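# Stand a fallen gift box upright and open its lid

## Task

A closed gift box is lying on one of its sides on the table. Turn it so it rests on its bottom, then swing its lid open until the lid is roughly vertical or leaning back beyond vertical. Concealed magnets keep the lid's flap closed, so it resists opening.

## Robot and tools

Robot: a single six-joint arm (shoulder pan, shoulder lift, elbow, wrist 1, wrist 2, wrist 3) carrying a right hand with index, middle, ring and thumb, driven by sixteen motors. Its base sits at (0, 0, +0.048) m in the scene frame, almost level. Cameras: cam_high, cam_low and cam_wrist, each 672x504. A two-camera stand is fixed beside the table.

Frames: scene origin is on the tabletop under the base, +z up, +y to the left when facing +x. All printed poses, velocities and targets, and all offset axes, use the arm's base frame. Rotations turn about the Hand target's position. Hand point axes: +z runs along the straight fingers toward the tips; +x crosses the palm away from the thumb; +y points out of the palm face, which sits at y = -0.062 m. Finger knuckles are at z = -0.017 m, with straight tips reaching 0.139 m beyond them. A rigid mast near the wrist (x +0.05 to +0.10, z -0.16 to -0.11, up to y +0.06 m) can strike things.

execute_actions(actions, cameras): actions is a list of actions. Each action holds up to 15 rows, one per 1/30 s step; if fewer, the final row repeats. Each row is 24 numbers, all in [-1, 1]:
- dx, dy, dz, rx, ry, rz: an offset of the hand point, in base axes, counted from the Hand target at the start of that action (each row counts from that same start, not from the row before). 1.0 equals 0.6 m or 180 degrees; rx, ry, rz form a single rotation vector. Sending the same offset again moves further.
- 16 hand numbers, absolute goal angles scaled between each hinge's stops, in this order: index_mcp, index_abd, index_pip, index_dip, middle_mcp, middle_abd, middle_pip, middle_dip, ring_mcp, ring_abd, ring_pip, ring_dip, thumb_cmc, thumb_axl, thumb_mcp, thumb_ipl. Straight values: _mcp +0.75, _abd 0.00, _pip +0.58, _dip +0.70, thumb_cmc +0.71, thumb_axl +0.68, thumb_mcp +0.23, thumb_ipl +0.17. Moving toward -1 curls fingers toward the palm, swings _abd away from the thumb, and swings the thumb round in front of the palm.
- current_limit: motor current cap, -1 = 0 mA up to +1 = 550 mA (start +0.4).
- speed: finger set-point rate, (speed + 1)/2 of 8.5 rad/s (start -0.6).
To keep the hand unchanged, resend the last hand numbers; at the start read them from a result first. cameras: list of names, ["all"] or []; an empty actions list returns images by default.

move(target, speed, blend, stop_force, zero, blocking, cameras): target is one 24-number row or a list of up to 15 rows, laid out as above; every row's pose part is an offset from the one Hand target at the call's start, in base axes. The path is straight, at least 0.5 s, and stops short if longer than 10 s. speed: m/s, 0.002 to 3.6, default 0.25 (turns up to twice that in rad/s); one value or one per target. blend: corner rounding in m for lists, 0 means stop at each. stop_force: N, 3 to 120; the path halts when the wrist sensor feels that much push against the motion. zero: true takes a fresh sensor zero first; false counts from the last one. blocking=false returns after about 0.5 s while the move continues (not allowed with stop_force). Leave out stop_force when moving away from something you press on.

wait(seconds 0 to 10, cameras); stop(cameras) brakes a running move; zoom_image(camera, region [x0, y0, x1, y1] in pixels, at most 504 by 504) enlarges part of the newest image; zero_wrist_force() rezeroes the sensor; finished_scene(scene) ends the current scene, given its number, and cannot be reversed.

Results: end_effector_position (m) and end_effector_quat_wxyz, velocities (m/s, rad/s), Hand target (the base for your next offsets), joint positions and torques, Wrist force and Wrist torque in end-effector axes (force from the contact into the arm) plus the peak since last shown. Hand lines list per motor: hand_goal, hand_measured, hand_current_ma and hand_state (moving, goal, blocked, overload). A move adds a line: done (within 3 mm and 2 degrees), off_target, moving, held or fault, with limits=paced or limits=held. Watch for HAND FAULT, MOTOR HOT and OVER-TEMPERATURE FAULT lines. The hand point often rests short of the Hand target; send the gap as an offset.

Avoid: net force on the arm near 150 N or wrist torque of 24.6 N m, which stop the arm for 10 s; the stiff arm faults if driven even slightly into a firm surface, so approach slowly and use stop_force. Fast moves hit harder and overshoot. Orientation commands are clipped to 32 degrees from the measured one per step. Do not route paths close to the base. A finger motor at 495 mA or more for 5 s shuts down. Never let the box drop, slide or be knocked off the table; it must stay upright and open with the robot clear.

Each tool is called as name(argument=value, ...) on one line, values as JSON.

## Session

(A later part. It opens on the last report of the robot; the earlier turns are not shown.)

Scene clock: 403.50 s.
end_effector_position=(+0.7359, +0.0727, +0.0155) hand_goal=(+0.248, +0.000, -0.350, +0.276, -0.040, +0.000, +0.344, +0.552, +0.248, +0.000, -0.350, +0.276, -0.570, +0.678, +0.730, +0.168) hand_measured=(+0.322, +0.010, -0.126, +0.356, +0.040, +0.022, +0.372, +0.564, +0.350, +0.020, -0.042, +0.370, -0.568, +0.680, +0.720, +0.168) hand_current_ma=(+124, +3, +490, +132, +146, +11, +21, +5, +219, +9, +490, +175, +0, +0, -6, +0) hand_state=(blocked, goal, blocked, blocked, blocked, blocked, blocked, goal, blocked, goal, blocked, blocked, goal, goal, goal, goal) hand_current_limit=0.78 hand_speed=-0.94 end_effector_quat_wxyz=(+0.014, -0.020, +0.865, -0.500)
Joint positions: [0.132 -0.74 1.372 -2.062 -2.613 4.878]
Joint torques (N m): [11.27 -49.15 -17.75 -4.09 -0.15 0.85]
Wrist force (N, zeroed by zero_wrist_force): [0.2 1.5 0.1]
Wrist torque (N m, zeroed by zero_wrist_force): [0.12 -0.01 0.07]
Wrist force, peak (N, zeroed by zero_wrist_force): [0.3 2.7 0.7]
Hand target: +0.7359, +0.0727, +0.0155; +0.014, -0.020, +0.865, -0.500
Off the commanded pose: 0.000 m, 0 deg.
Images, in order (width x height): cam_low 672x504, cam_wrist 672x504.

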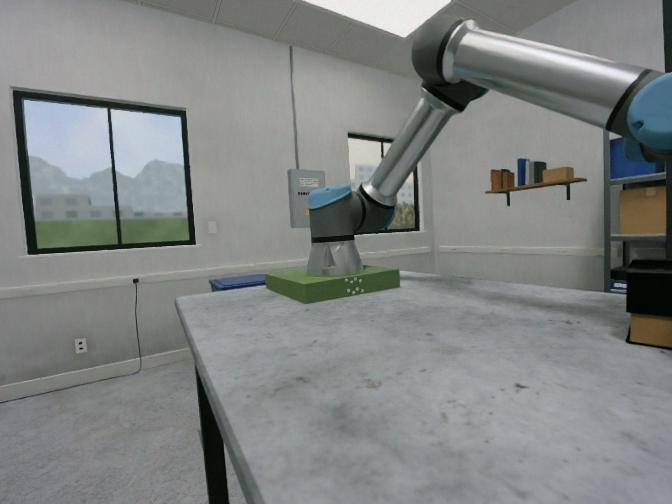

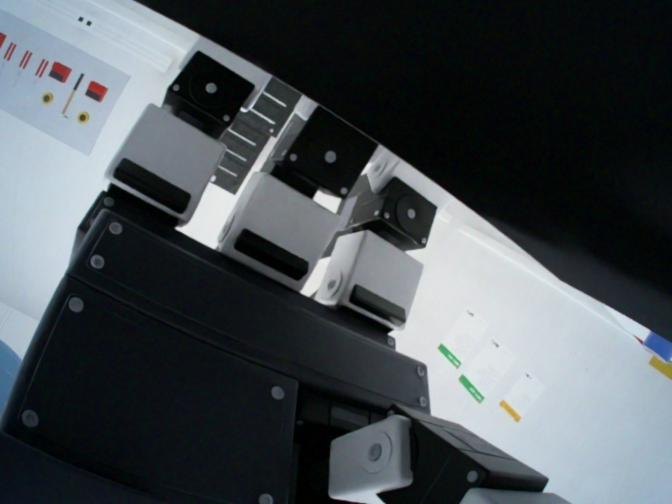

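execute_actions(actions=[[[0,0,0,0,0,0,0.329,0,-0.5,0.261,-0.041,0,0.343,0.551,0.329,0,-0.5,0.261,-0.571,0.678,0.73,0.168,0.78,-0.94]],[[0,0,0,0,0,0,0.329,0,-0.5,0.261,-0.041,0,0.343,0.551,0.329,0,-0.5,0.261,-0.571,0.678,0.73,0.168,0.78,-0.94]],[[0,0,0,0,0,0,0.425,0,-0.664,0.261,-0.041,0,0.343,0.551,0.425,0,-0.664,0.261,-0.571,0.678,0.73,0.168,0.78,-0.94]],[[0,0,0,0,0,0,0.425,0,-0.664,0.261,-0.041,0,0.343,0.551,0.425,0,-0.664,0.261,-0.571,0.678,0.73,0.168,0.78,-0.94]]], cameras=["cam_wrist", "cam_low"])

zoom_image(camera="cam_low", region=[560, 220, 672, 380])

Scene clock: 409.07 s.
end_effector_position=(+0.7359, +0.0727, +0.0155) hand_goal=(+0.426, +0.000, -0.664, +0.262, -0.040, +0.000, +0.344, +0.552, +0.426, +0.000, -0.664, +0.262, -0.570, +0.678, +0.730, +0.168) hand_measured=(+0.486, +0.010, -0.424, +0.336, +0.040, +0.024, +0.372, +0.564, +0.514, +0.014, -0.314, +0.346, -0.568, +0.680, +0.720, +0.168) hand_current_ma=(+90, +3, +490, +112, +146, +13, +21, +5, +170, +5, +489, +145, +0, +0, -6, +0) hand_state=(blocked, goal, blocked, blocked, blocked, blocked, blocked, goal, blocked, goal, blocked, blocked, goal, goal, goal, goal) hand_current_limit=0.78 hand_speed=-0.94 end_effector_quat_wxyz=(+0.014, -0.020, +0.865, -0.500)
Joint positions: [0.132 -0.74 1.372 -2.062 -2.613 4.878]
Joint torques (N m): [5.36 -50.46 -18.56 -4.07 -0.21 0.54]
Wrist force (N, zeroed by zero_wrist_force): [0.2 0.7 -0.5]
Wrist torque (N m, zeroed by zero_wrist_force): [0.00 0.06 0.01]
Wrist force, peak (N, zeroed by zero_wrist_force): [0.5 1.7 -0.4]
Hand target: +0.7359, +0.0727, +0.0155; +0.014, -0.020, +0.865, -0.500
Off the commanded pose: 0.000 m, 0 deg.
Images, in order (width x height): cam_low 672x504, cam_wrist 672x504.

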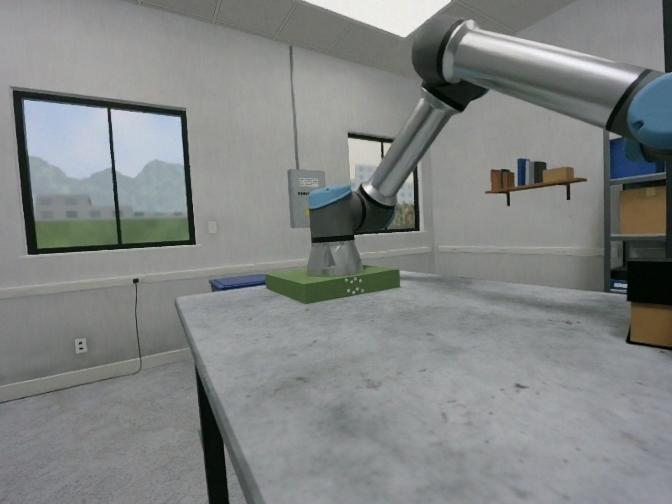

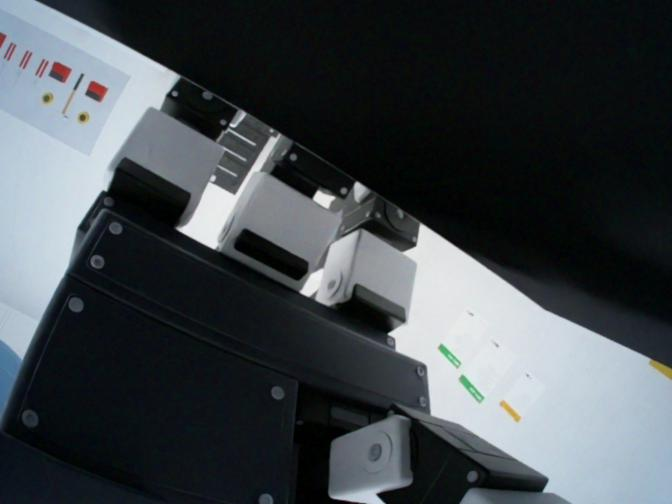

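Scaled by 3.150.

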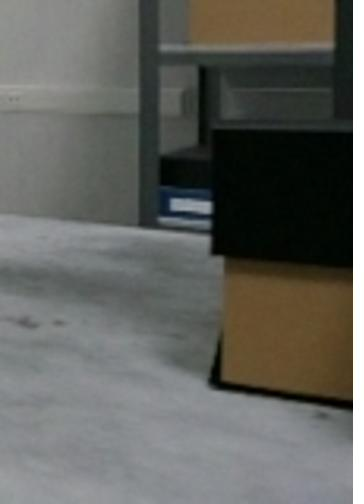

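move(target=[[0, 0, 0, 0, 0, 0, 0.548, 0, -0.475, 0.304, 0.075, 0, 0.376, 0.568, 0.548, 0, -0.475, 0.304, -0.571, 0.678, 0.73, 0.168, 0.6, -0.9], [0, 0, 0.04, 0, 0, 0, 0.548, 0, -0.475, 0.304, 0.075, 0, 0.376, 0.568, 0.548, 0, -0.475, 0.304, -0.571, 0.678, 0.73, 0.168, 0.6, -0.9]], speed=0.04, cameras=["cam_wrist", "cam_low"])

zoom_image(camera="cam_low", region=[560, 220, 672, 380])

Scene clock: 412.57 s.
end_effector_position=(+0.7360, +0.0727, +0.0397) hand_goal=(+0.548, +0.000, -0.474, +0.304, +0.076, +0.000, +0.376, +0.568, +0.548, +0.000, -0.474, +0.304, -0.570, +0.678, +0.730, +0.168) hand_measured=(+0.540, +0.004, -0.468, +0.308, +0.068, +0.002, +0.378, +0.570, +0.558, +0.002, -0.454, +0.314, -0.568, +0.680, +0.720, +0.168) hand_current_ma=(-2, +0, +1, +1, -2, +0, +0, +0, +4, +0, +11, +4, +0, +0, -6, +0) hand_state=(goal, goal, goal, goal, goal, goal, goal, goal, goal, goal, goal, moving, goal, goal, goal, goal) hand_current_limit=0.60 hand_speed=-0.90 end_effector_quat_wxyz=(+0.014, -0.020, +0.865, -0.500) end_effector_velocity=(+0.001, +0.000, -0.001) end_effector_angular_velocity=(+0.000, -0.004, +0.000)
Joint positions: [0.132 -0.774 1.362 -2.019 -2.613 4.878]
Joint velocities: [0 0.002 0 -0.006 0 0]
Joint torques (N m): [-0.21 -44.35 -18.73 -4.42 -0.25 1.08]
Wrist force (N, zeroed by zero_wrist_force): [0.8 0.0 0.3]
Wrist torque (N m, zeroed by zero_wrist_force): [0.10 -0.08 0.01]
Wrist force, peak (N, zeroed by zero_wrist_force): [0.2 2.3 0.5]
Hand target: +0.7359, +0.0727, +0.0395; +0.014, -0.020, +0.865, -0.500
Off the commanded pose: 0.000 m, 0 deg.
move: done
Images, in order (width x height): cam_low 672x504, cam_wrist 672x504.

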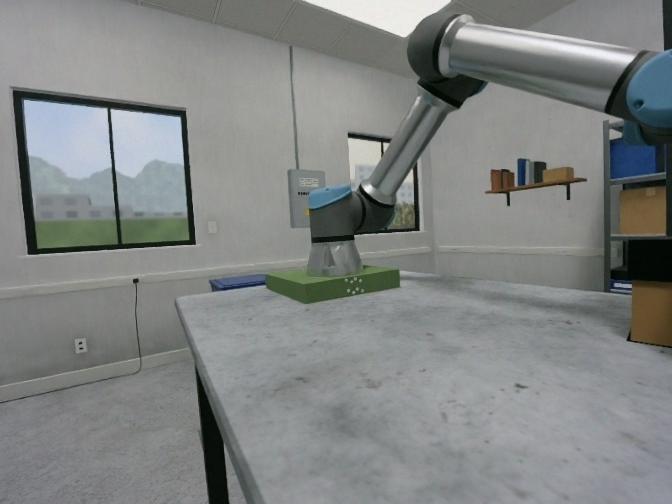

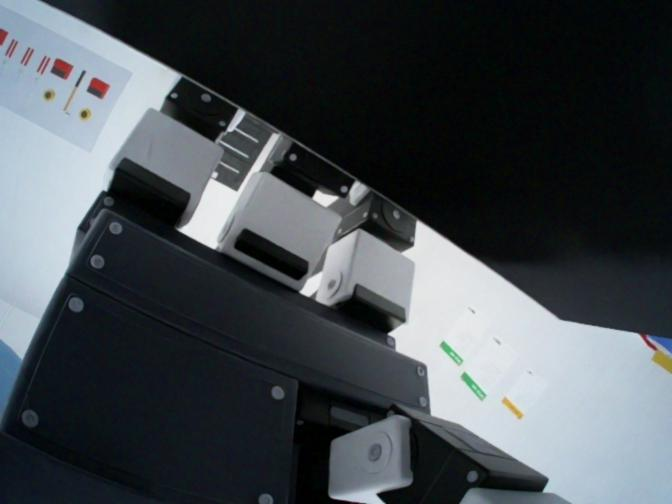

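Scaled by 3.150.

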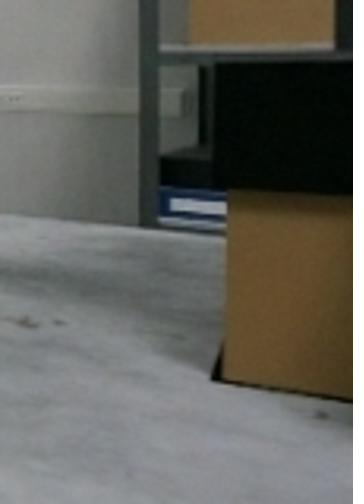

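execute_actions(actions=[[[0,0,0,0,0,0,0.548,0,-0.475,0.304,0.288,0,0.051,0.464,0.548,0,-0.475,0.304,-0.571,0.678,0.73,0.168,0.6,-0.85]],[[0,0,0,0,0,0,0.548,0,-0.475,0.304,0.384,0,-0.110,0.391,0.548,0,-0.475,0.304,-0.571,0.678,0.73,0.168,0.6,-0.85]],[[0,0,0,0,0,0,0.548,0,-0.475,0.304,0.480,0,-0.256,0.362,0.548,0,-0.475,0.304,-0.571,0.678,0.73,0.168,0.6,-0.85]],[[0,0,0,0,0,0,0.548,0,-0.475,0.304,0.548,0,-0.475,0.304,0.548,0,-0.475,0.304,-0.571,0.678,0.73,0.168,0.6,-0.85]]], cameras=[])

move(target=[0, 0, 0.05, 0, 0, 0, 0.548, 0, -0.475, 0.304, 0.548, 0, -0.475, 0.304, 0.548, 0, -0.475, 0.304, -0.571, 0.678, 0.73, 0.168, 0.6, -0.85], speed=0.06, cameras=["cam_high", "cam_wrist", "cam_low"])

zoom_image(camera="cam_high", region=[280, 280, 480, 480])

Scene clock: 418.73 s.
end_effector_position=(+0.7359, +0.0727, +0.0395) hand_goal=(+0.548, +0.000, -0.474, +0.304, +0.548, +0.000, -0.474, +0.304, +0.548, +0.000, -0.474, +0.304, -0.570, +0.678, +0.730, +0.168) hand_measured=(+0.540, +0.004, -0.468, +0.308, +0.536, +0.002, -0.466, +0.308, +0.558, +0.002, -0.456, +0.314, -0.568, +0.680, +0.720, +0.168) hand_current_ma=(-2, +0, +1, +1, -6, +0, +2, +0, +4, +0, +10, +3, +0, +0, -6, +0) hand_state=(goal, goal, goal, goal, goal, goal, goal, goal, goal, goal, goal, goal, goal, goal, goal, goal) hand_current_limit=0.60 hand_speed=-0.85 end_effector_quat_wxyz=(+0.014, -0.020, +0.865, -0.500)
Joint positions: [0.132 -0.774 1.362 -2.019 -2.613 4.878]
Joint torques (N m): [-6.29 -45.3 -14.61 -4.28 -0.29 0.11]
Wrist force (N, zeroed by zero_wrist_force): [0.3 0.3 0.3]
Wrist torque (N m, zeroed by zero_wrist_force): [0.09 -0.05 0.01]
Wrist force, peak (N, zeroed by zero_wrist_force): [0.8 -0.3 0.5]
Hand target: +0.7359, +0.0727, +0.0395; +0.014, -0.020, +0.865, -0.500
Off the commanded pose: 0.000 m, 0 deg.
No camera images: "cameras" was empty.

Scene clock: 419.67 s.
end_effector_position=(+0.7360, +0.0727, +0.0696) hand_goal=(+0.548, +0.000, -0.474, +0.304, +0.548, +0.000, -0.474, +0.304, +0.548, +0.000, -0.474, +0.304, -0.570, +0.678, +0.730, +0.168) hand_measured=(+0.540, +0.004, -0.468, +0.308, +0.536, +0.002, -0.470, +0.308, +0.546, +0.002, -0.470, +0.308, -0.568, +0.680, +0.720, +0.168) hand_current_ma=(-2, +0, +1, +1, -6, +0, +1, +0, +0, +0, +1, +0, +0, +0, -6, +0) hand_state=(goal, goal, goal, goal, goal, goal, goal, goal, goal, goal, goal, goal, goal, goal, goal, goal) hand_current_limit=0.60 hand_speed=-0.85 end_effector_quat_wxyz=(+0.014, -0.020, +0.865, -0.500)
Joint positions: [0.132 -0.812 1.345 -1.963 -2.613 4.878]
Joint torques (N m): [-9.56 -43.02 -15.99 -3.94 -0.15 1.31]
Wrist force (N, zeroed by zero_wrist_force): [0.3 0.2 -0.4]
Wrist torque (N m, zeroed by zero_wrist_force): [0.09 -0.01 0.02]
Wrist force, peak (N, zeroed by zero_wrist_force): [0.4 1.5 0.8]
Hand target: +0.7359, +0.0727, +0.0695; +0.014, -0.020, +0.865, -0.500
Off the commanded pose: 0.000 m, 0 deg.
move: done

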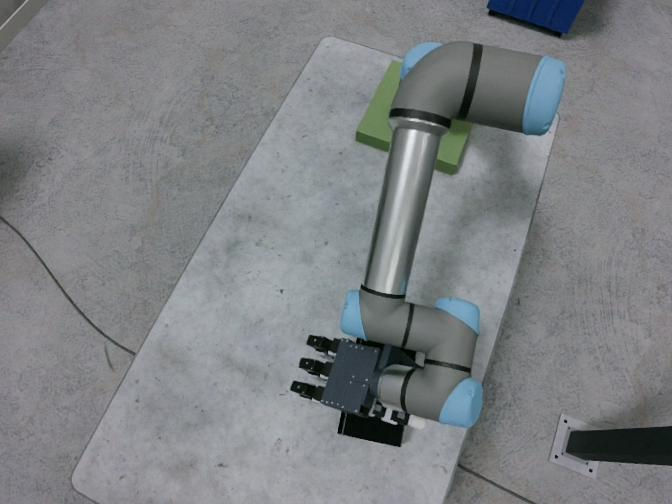

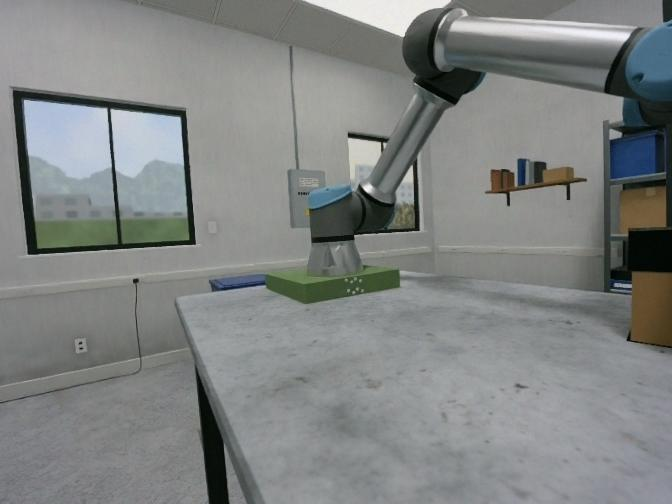

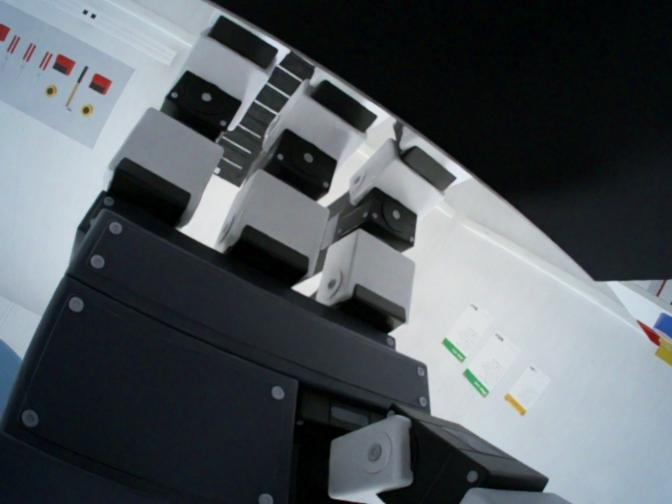

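Scaled by 2.520.

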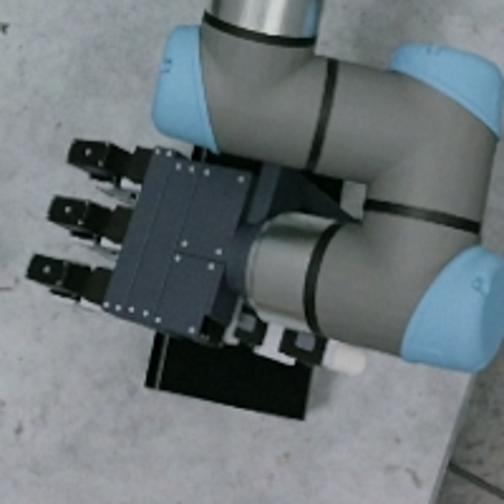

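zoom_image(camera="cam_low", region=[560, 200, 672, 380])

zoom_image(camera="cam_wrist", region=[150, 0, 650, 350])

Scaled by 2.800.

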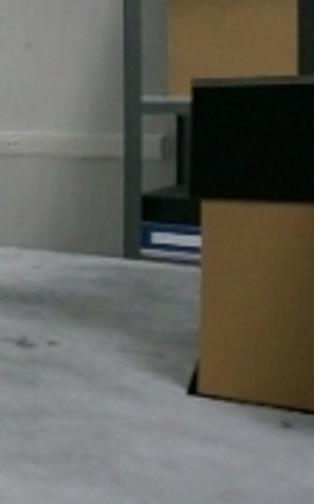

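Scaled by 1.008 from the camera's 672x504 image, which has a finer 960x720 frame.

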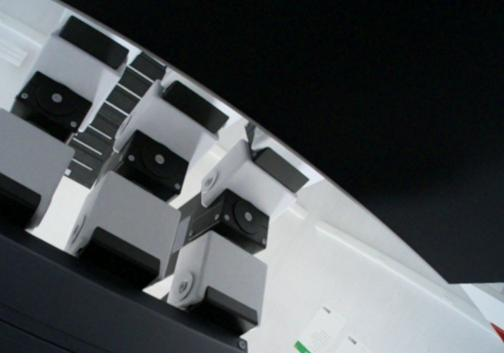

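move(target=[0.0027, -0.0499, 0, 0, 0, 0, 0.548, 0, -0.475, 0.304, 0.548, 0, -0.475, 0.304, 0.548, 0, -0.475, 0.304, -0.571, 0.678, 0.73, 0.168, 0.6, -0.85], speed=0.03, stop_force=3, cameras=["cam_high", "cam_wrist", "cam_low"])

zoom_image(camera="cam_low", region=[560, 200, 672, 380])

Scene clock: 445.57 s.
end_effector_position=(+0.7376, +0.0427, +0.0695) hand_goal=(+0.548, +0.000, -0.474, +0.304, +0.548, +0.000, -0.474, +0.304, +0.548, +0.000, -0.474, +0.304, -0.570, +0.678, +0.730, +0.168) hand_measured=(+0.540, +0.004, -0.468, +0.308, +0.536, +0.002, -0.470, +0.308, +0.546, +0.002, -0.470, +0.308, -0.568, +0.680, +0.720, +0.168) hand_current_ma=(-2, +0, +1, +1, -6, +0, +1, +0, +0, +0, +1, +0, +0, +0, -6, +0) hand_state=(goal, goal, goal, goal, goal, goal, goal, goal, goal, goal, goal, goal, goal, goal, goal, goal) hand_current_limit=0.60 hand_speed=-0.85 end_effector_quat_wxyz=(+0.014, -0.020, +0.865, -0.500)
Joint positions: [0.091 -0.82 1.38 -2.062 -2.618 4.797]
Joint torques (N m): [14.11 -50.99 -31.02 -0.22 -0.45 1.13]
Wrist force (N, zeroed by zero_wrist_force): [0.1 0.4 -0.4]
Wrist torque (N m, zeroed by zero_wrist_force): [0.11 0.00 -0.05]
Wrist force, peak (N, zeroed by zero_wrist_force): [0.2 0.5 -0.9]
Hand target: +0.7376, +0.0427, +0.0695; +0.014, -0.020, +0.865, -0.500
Off the commanded pose: 0.000 m, 0 deg.
move: done

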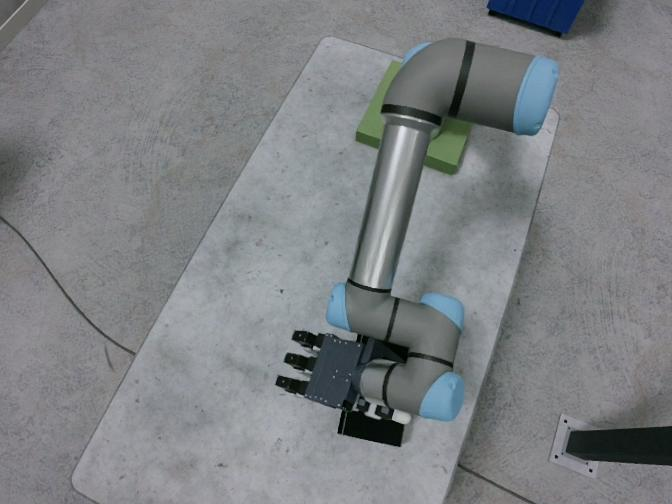

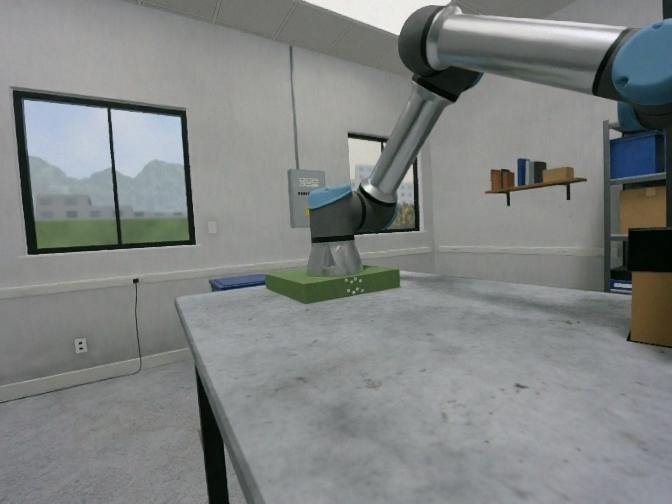

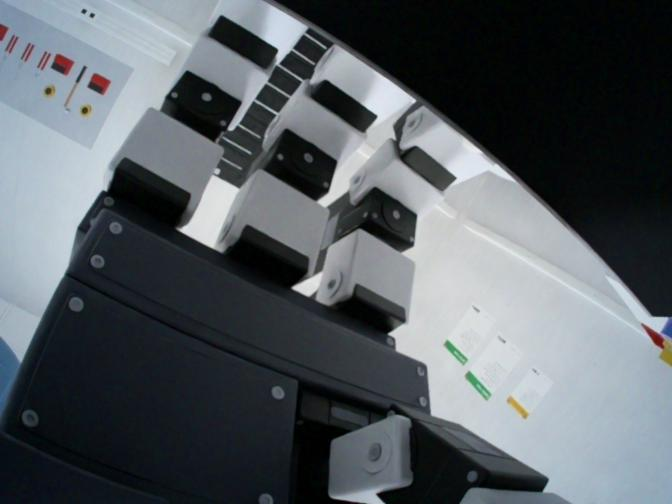

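Scaled by 2.800.

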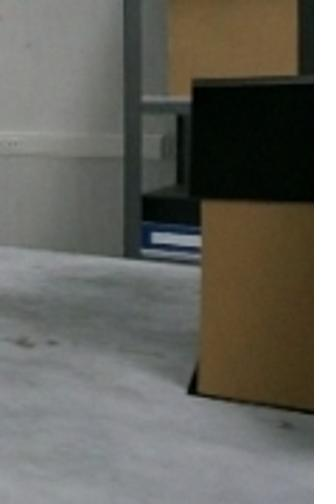

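move(target=[[0.0178, -0.0655, 0.0675, 0.22087, 0.02594, 0.03836, 0.548, 0, -0.475, 0.304, 0.548, 0, -0.475, 0.304, 0.548, 0, -0.475, 0.304, 1.0, 0.678, 0.225, 0.168, 0.6, -0.7], [0.0178, -0.0655, -0.0505, 0.22087, 0.02594, 0.03836, 0.548, 0, -0.475, 0.304, 0.548, 0, -0.475, 0.304, 0.548, 0, -0.475, 0.304, 1.0, 0.678, 0.225, 0.168, 0.6, -0.7]], speed=0.15, blend=[0.01, 0], cameras=["cam_high", "cam_wrist", "cam_low"])

zoom_image(camera="cam_high", region=[260, 290, 460, 490])

Scene clock: 459.20 s.
end_effector_position=(+0.7482, +0.0034, +0.0392) hand_goal=(+0.548, +0.000, -0.474, +0.304, +0.548, +0.000, -0.474, +0.304, +0.548, +0.000, -0.474, +0.304, +1.000, +0.678, +0.226, +0.168) hand_measured=(+0.546, +0.004, -0.468, +0.308, +0.546, +0.002, -0.470, +0.308, +0.546, +0.002, -0.470, +0.308, +0.994, +0.680, +0.224, +0.168) hand_current_ma=(+0, +0, +1, +1, +0, +0, +1, +0, +0, +0, +1, +0, -2, +0, -1, +0) hand_state=(goal, goal, goal, goal, goal, goal, goal, goal, goal, goal, goal, goal, goal, goal, goal, goal) hand_current_limit=0.60 hand_speed=-0.70 end_effector_quat_wxyz=(+0.014, -0.085, +0.981, -0.174)
Joint positions: [-0.187 -0.843 1.403 -2.257 -1.898 4.331]
Joint torques (N m): [14.72 -55.87 -28.33 -2.93 1.47 -1.5]
Wrist force (N, zeroed by zero_wrist_force): [-0.3 -0.2 -0.2]
Wrist torque (N m, zeroed by zero_wrist_force): [0.04 -0.01 -0.24]
Wrist force, peak (N, zeroed by zero_wrist_force): [-0.1 -1.4 -1.7]
Hand target: +0.7482, +0.0034, +0.0392; +0.015, -0.085, +0.981, -0.174
Off the commanded pose: 0.000 m, 0 deg.
move: done

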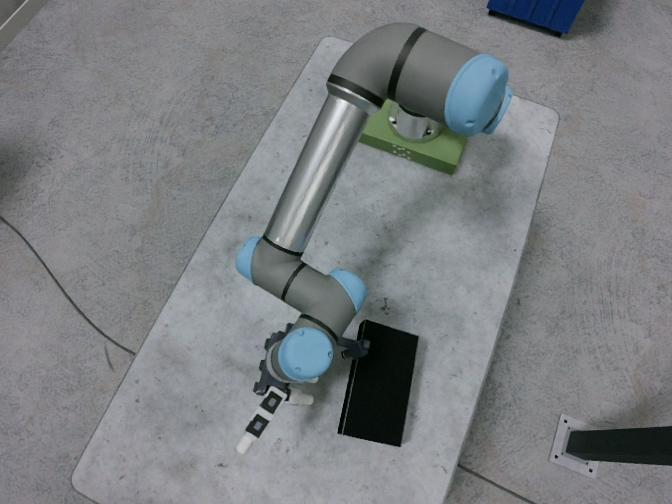

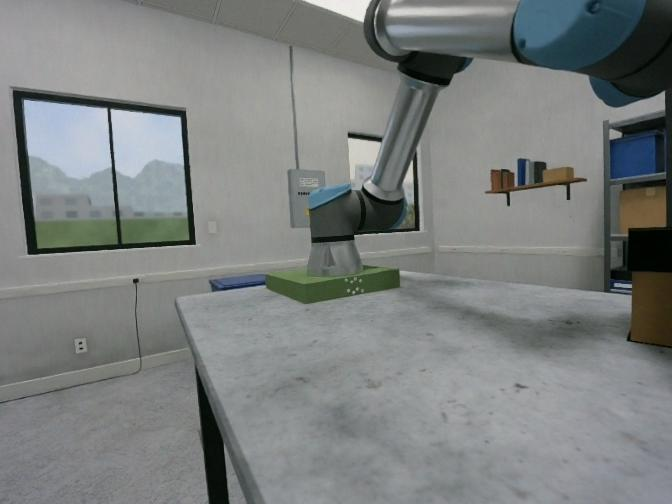

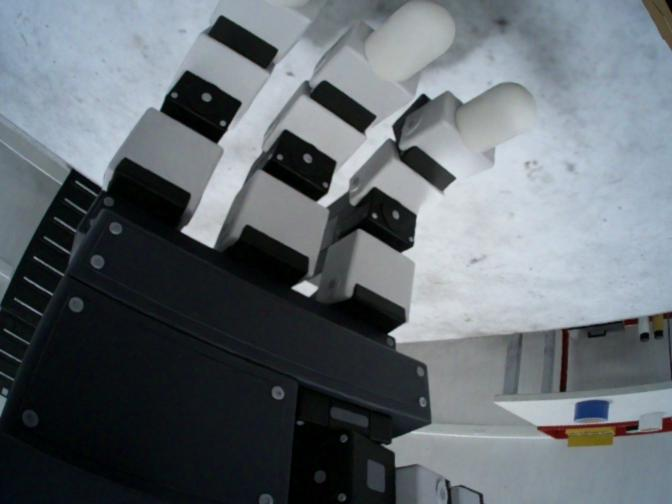

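Scaled by 2.520.

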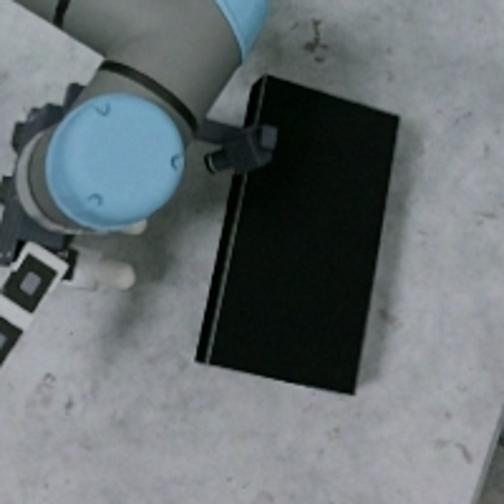

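move(target=[-0.0088, 0.0492, 0, 0, 0, 0, 0.548, 0, -0.475, 0.304, 0.548, 0, -0.475, 0.304, 0.548, 0, -0.475, 0.304, 1.0, 0.678, 0.225, 0.168, 0.6, -0.7], speed=0.06, stop_force=3, cameras=["cam_wrist", "cam_high"])

zoom_image(camera="cam_high", region=[260, 290, 460, 490])

Scene clock: 475.20 s.
end_effector_position=(+0.7430, +0.0330, +0.0392) hand_goal=(+0.548, +0.000, -0.474, +0.304, +0.548, +0.000, -0.474, +0.304, +0.548, +0.000, -0.474, +0.304, +1.000, +0.678, +0.226, +0.168) hand_measured=(+0.546, +0.004, -0.468, +0.308, +0.546, +0.002, -0.470, +0.308, +0.546, +0.002, -0.470, +0.308, +0.994, +0.680, +0.224, +0.168) hand_current_ma=(+0, +0, +1, +1, +0, +0, +1, +0, +0, +0, +1, +0, -2, +0, -1, +0) hand_state=(goal, goal, goal, goal, goal, goal, goal, goal, goal, goal, goal, goal, goal, goal, goal, goal) hand_current_limit=0.60 hand_speed=-0.70 end_effector_quat_wxyz=(+0.015, -0.085, +0.981, -0.174)
Joint positions: [-0.147 -0.854 1.42 -2.25 -1.903 4.373]
Joint torques (N m): [-15.24 -42.89 -31.61 -4.51 0.92 0.48]
Wrist force (N, zeroed by zero_wrist_force): [-0.1 -0.2 -0.3]
Wrist torque (N m, zeroed by zero_wrist_force): [0.05 -0.02 -0.15]
Wrist force, peak (N, zeroed by zero_wrist_force): [-0.2 -1.0 0.0]
Hand target: +0.7430, +0.0330, +0.0392; +0.015, -0.085, +0.981, -0.174
Off the commanded pose: 0.000 m, 0 deg.
move: done
Images, in order (width x height): cam_high 672x504, cam_wrist 672x504.

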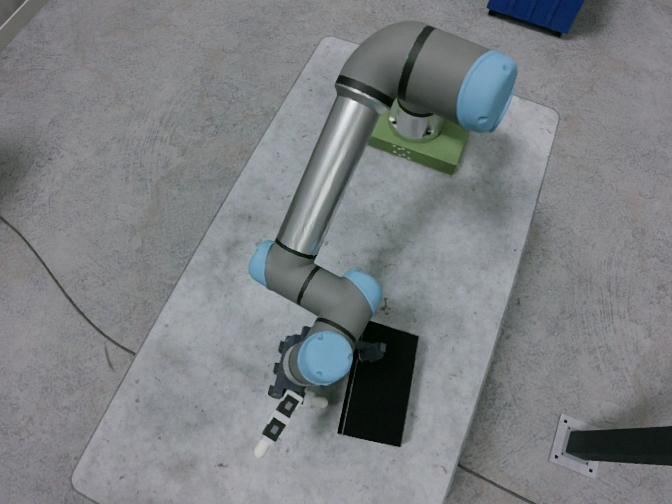

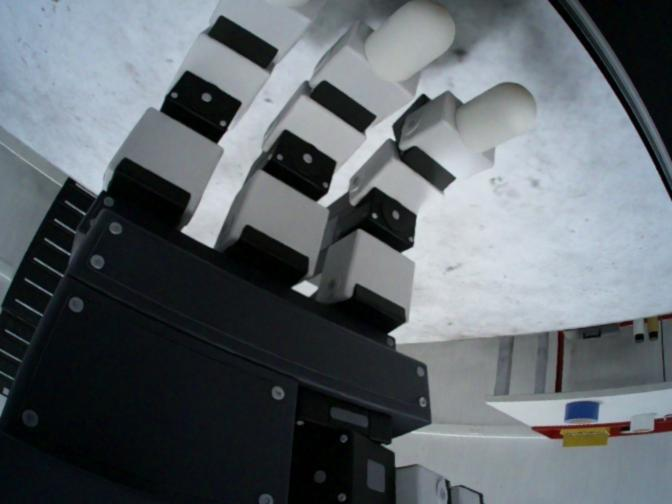

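Scaled by 2.520.

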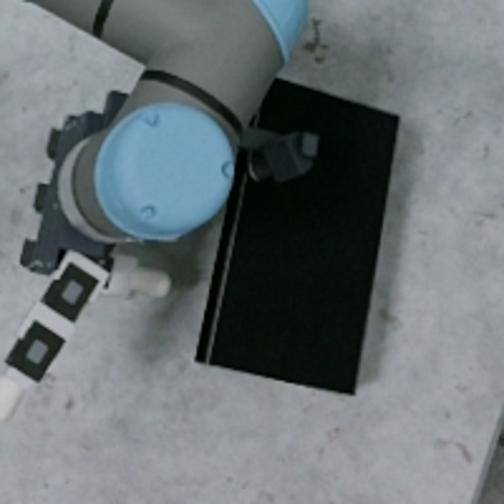

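move(target=[-0.0066, 0.0361, 0, 0, 0, 0, 0.548, 0, -0.475, 0.304, 0.548, 0, -0.475, 0.304, 0.548, 0, -0.475, 0.304, 1.0, 0.678, 0.225, 0.168, 0.6, -0.7], speed=0.03, stop_force=3, cameras=["cam_wrist", "cam_high", "cam_low"])

zoom_image(camera="cam_high", region=[260, 290, 460, 490])

Scene clock: 482.83 s.
end_effector_position=(+0.7390, +0.0546, +0.0392) hand_goal=(+0.548, +0.000, -0.474, +0.304, +0.548, +0.000, -0.474, +0.304, +0.548, +0.000, -0.474, +0.304, +1.000, +0.678, +0.226, +0.168) hand_measured=(+0.546, +0.004, -0.468, +0.308, +0.546, +0.002, -0.470, +0.308, +0.546, +0.002, -0.470, +0.308, +0.994, +0.680, +0.224, +0.168) hand_current_ma=(+0, +0, +1, +1, +0, +0, +1, +0, +0, +0, +1, +0, -2, +0, -1, +0) hand_state=(goal, goal, goal, goal, goal, goal, goal, goal, goal, goal, goal, goal, goal, goal, goal, goal) hand_current_limit=0.60 hand_speed=-0.70 end_effector_quat_wxyz=(+0.015, -0.085, +0.981, -0.174)
Joint positions: [-0.117 -0.862 1.431 -2.243 -1.906 4.404]
Joint torques (N m): [-14.22 -44.41 -31.31 -4.17 0.31 -1.42]
Wrist force (N, zeroed by zero_wrist_force): [-0.3 -0.4 0.0]
Wrist torque (N m, zeroed by zero_wrist_force): [-0.01 -0.01 -0.22]
Wrist force, peak (N, zeroed by zero_wrist_force): [-0.2 -1.2 0.0]
Hand target: +0.7390, +0.0546, +0.0392; +0.015, -0.085, +0.981, -0.174
Off the commanded pose: 0.000 m, 0 deg.
move: done

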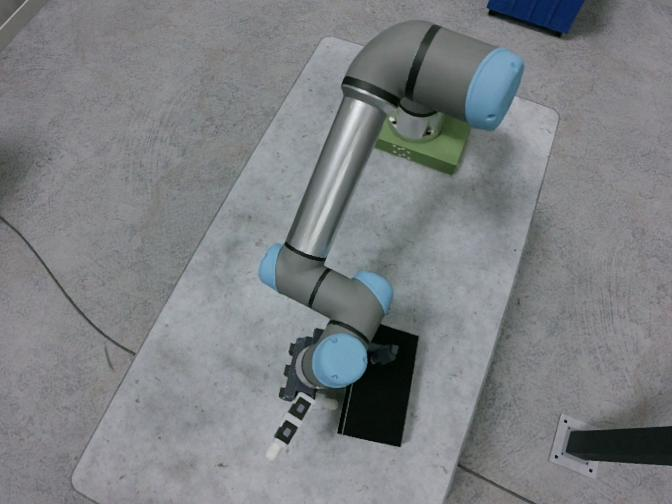

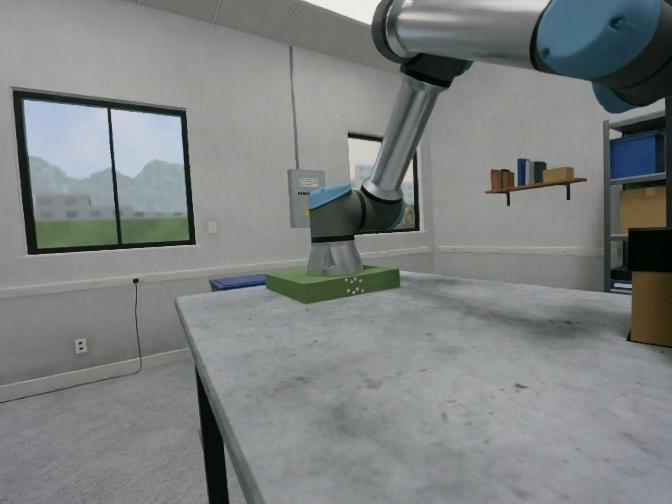

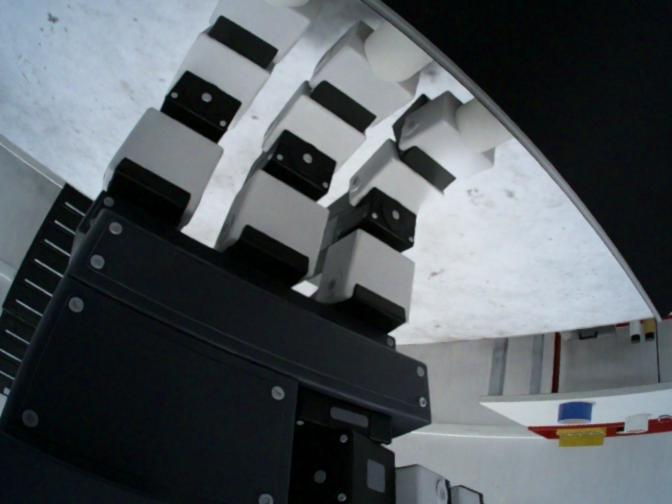

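Scaled by 2.520.

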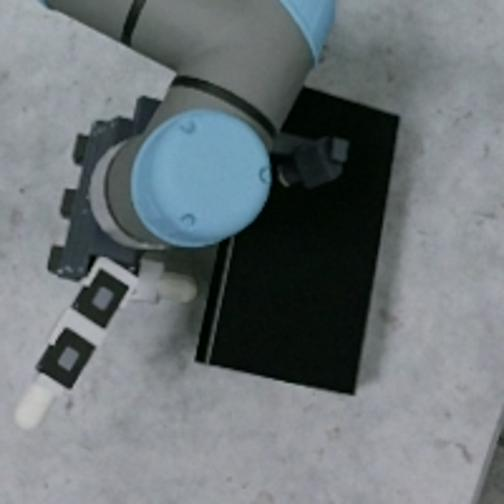

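move(target=[-0.0059, 0.0328, 0, 0, 0, 0, 0.548, 0, -0.475, 0.304, 0.548, 0, -0.475, 0.304, 0.548, 0, -0.475, 0.304, 1.0, 0.678, 0.225, 0.168, 0.6, -0.7], speed=0.03, stop_force=3, cameras=["cam_wrist", "cam_high", "cam_low"])

zoom_image(camera="cam_high", region=[280, 300, 440, 460])

Scene clock: 486.40 s.
end_effector_position=(+0.7355, +0.0743, +0.0392) hand_goal=(+0.548, +0.000, -0.474, +0.304, +0.548, +0.000, -0.474, +0.304, +0.548, +0.000, -0.474, +0.304, +1.000, +0.678, +0.226, +0.168) hand_measured=(+0.550, +0.004, -0.470, +0.304, +0.548, +0.002, -0.470, +0.306, +0.548, +0.002, -0.470, +0.306, +0.994, +0.680, +0.224, +0.168) hand_current_ma=(+0, +0, +1, +0, +0, +0, +1, +0, +0, +0, +1, +0, -2, +0, -1, +0) hand_state=(goal, goal, goal, goal, goal, goal, goal, goal, goal, goal, goal, goal, goal, goal, goal, goal) hand_current_limit=0.60 hand_speed=-0.70 end_effector_quat_wxyz=(+0.015, -0.085, +0.981, -0.174)
Joint positions: [-0.09 -0.867 1.437 -2.235 -1.909 4.433]
Joint torques (N m): [-15.19 -45.86 -30.52 -4.33 -0.04 -1.55]
Wrist force (N, zeroed by zero_wrist_force): [0.1 -0.2 -0.1]
Wrist torque (N m, zeroed by zero_wrist_force): [0.02 -0.06 -0.19]
Wrist force, peak (N, zeroed by zero_wrist_force): [-0.3 -1.6 -0.1]
Hand target: +0.7355, +0.0743, +0.0392; +0.015, -0.085, +0.981, -0.174
Off the commanded pose: 0.000 m, 0 deg.
move: done

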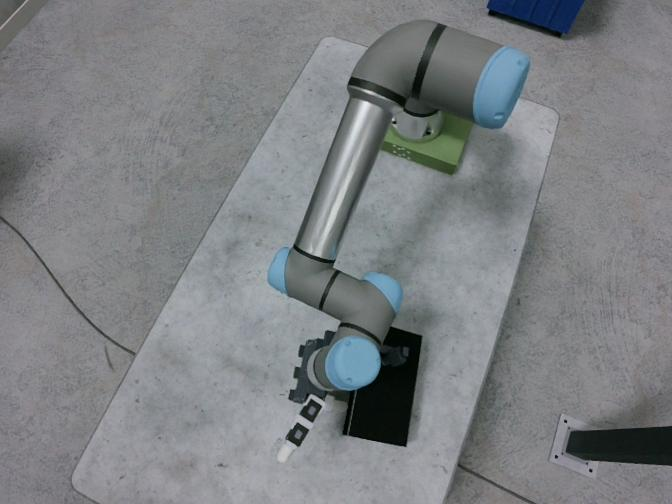

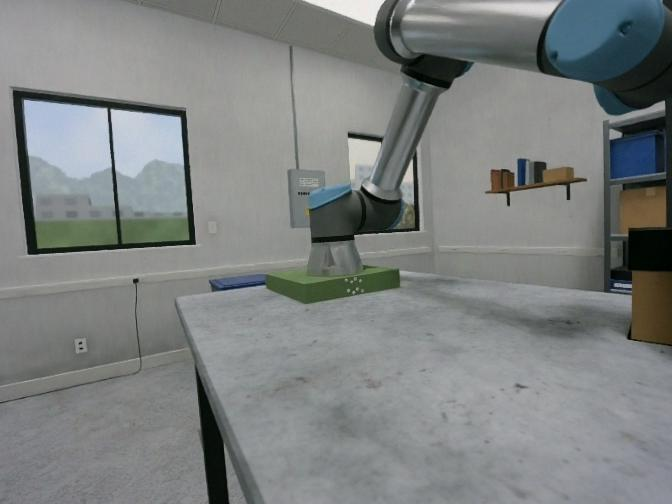

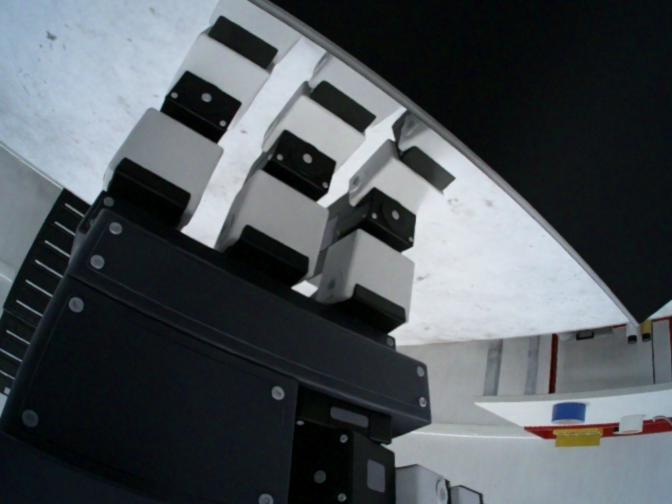

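Scaled by 3.150.

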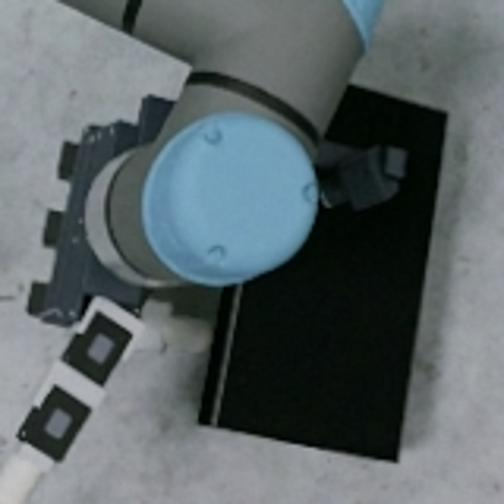

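zoom_image(camera="cam_low", region=[592, 200, 672, 360])

zoom_image(camera="cam_wrist", region=[200, 0, 660, 330])

Scaled by 3.150.

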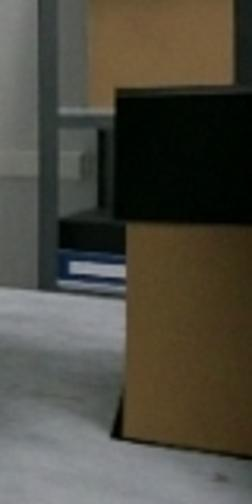

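Scaled by 1.096 from the camera's 672x504 image, which has a finer 960x720 frame.

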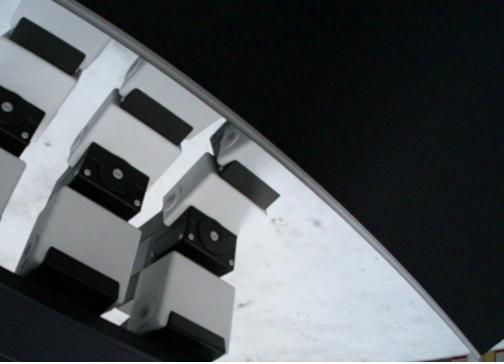

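move(target=[[0.0185, -0.1018, 0, 0, 0, 0, 0.548, 0, -0.475, 0.304, 0.548, 0, -0.475, 0.304, 0.548, 0, -0.475, 0.304, 1.0, 0.678, 0.225, 0.168, 0.6, -0.6], [-0.4398, -0.1852, 0.0517, 0, 0, 0, -0.3973, 0, -0.4453, -0.5797, -0.3973, 0, -0.4453, -0.5797, -0.3973, 0, -0.4453, -0.5797, 0.714, 0.678, -0.5618, 0.9243, 0.6, -0.6], [-0.4875, 0.0772, 0.048, 0, 0, 0, -0.3973, 0, -0.4453, -0.5797, -0.3973, 0, -0.4453, -0.5797, -0.3973, 0, -0.4453, -0.5797, 0.714, 0.678, -0.5618, 0.9243, 0.6, -0.6]], speed=[0.15, 0.3, 0.25], blend=[0.02, 0, 0], cameras=["cam_high", "cam_low", "cam_wrist"])

zoom_image(camera="cam_high", region=[300, 230, 460, 450])

Scene clock: 518.03 s.
end_effector_position=(+0.4430, +0.1205, +0.0680) hand_goal=(-0.398, +0.000, -0.446, -0.580, -0.398, +0.000, -0.446, -0.580, -0.398, +0.000, -0.446, -0.580, +0.714, +0.678, -0.562, +0.924) hand_measured=(-0.380, +0.004, -0.446, -0.578, -0.378, +0.002, -0.446, -0.578, -0.380, +0.002, -0.446, -0.578, +0.714, +0.678, -0.562, +0.920) hand_current_ma=(+10, +0, +0, +0, +12, +0, +0, +0, +11, +0, +0, +0, +0, +0, +0, -1) hand_state=(goal, goal, goal, goal, goal, goal, goal, goal, goal, goal, goal, goal, goal, goal, goal, goal) hand_current_limit=0.60 hand_speed=-0.60 end_effector_quat_wxyz=(+0.015, -0.085, +0.981, -0.174)
Joint positions: [-0.042 -1.472 2.268 -2.444 -1.913 4.483]
Joint torques (N m): [12.3 -17.16 -11.74 -3.03 1.4 1.32]
Wrist force (N, zeroed by zero_wrist_force): [0.0 -0.1 -0.3]
Wrist torque (N m, zeroed by zero_wrist_force): [0.19 -0.06 -0.15]
Wrist force, peak (N, zeroed by zero_wrist_force): [-2.5 -1.7 0.3]
Hand target: +0.4430, +0.1206, +0.0680; +0.015, -0.085, +0.981, -0.174
Off the commanded pose: 0.000 m, 0 deg.
move: done

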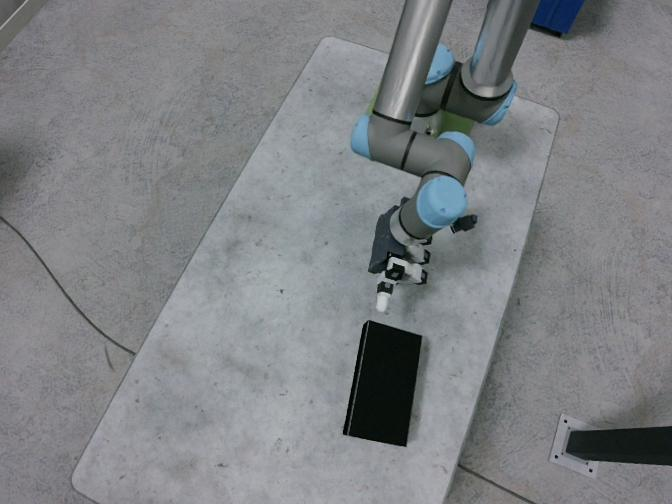

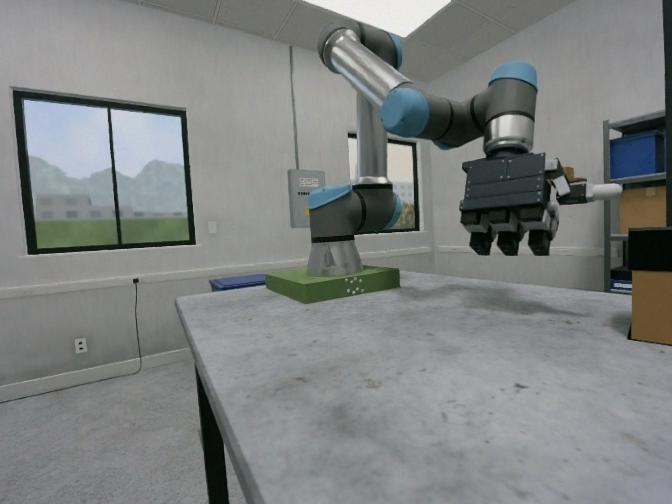

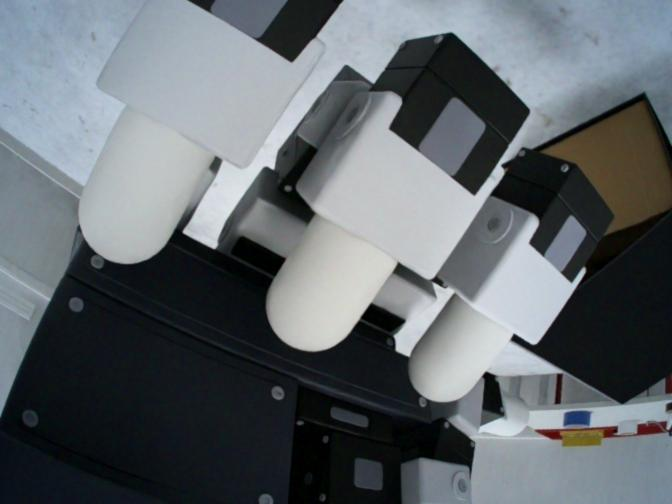

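Scaled by 2.291.

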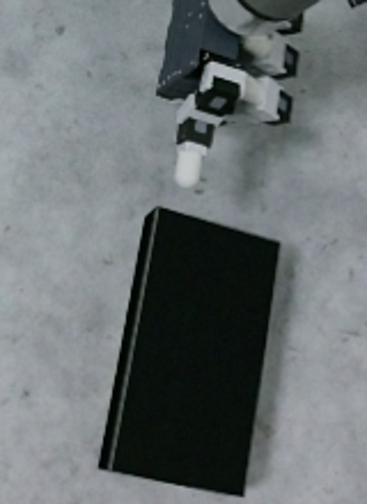

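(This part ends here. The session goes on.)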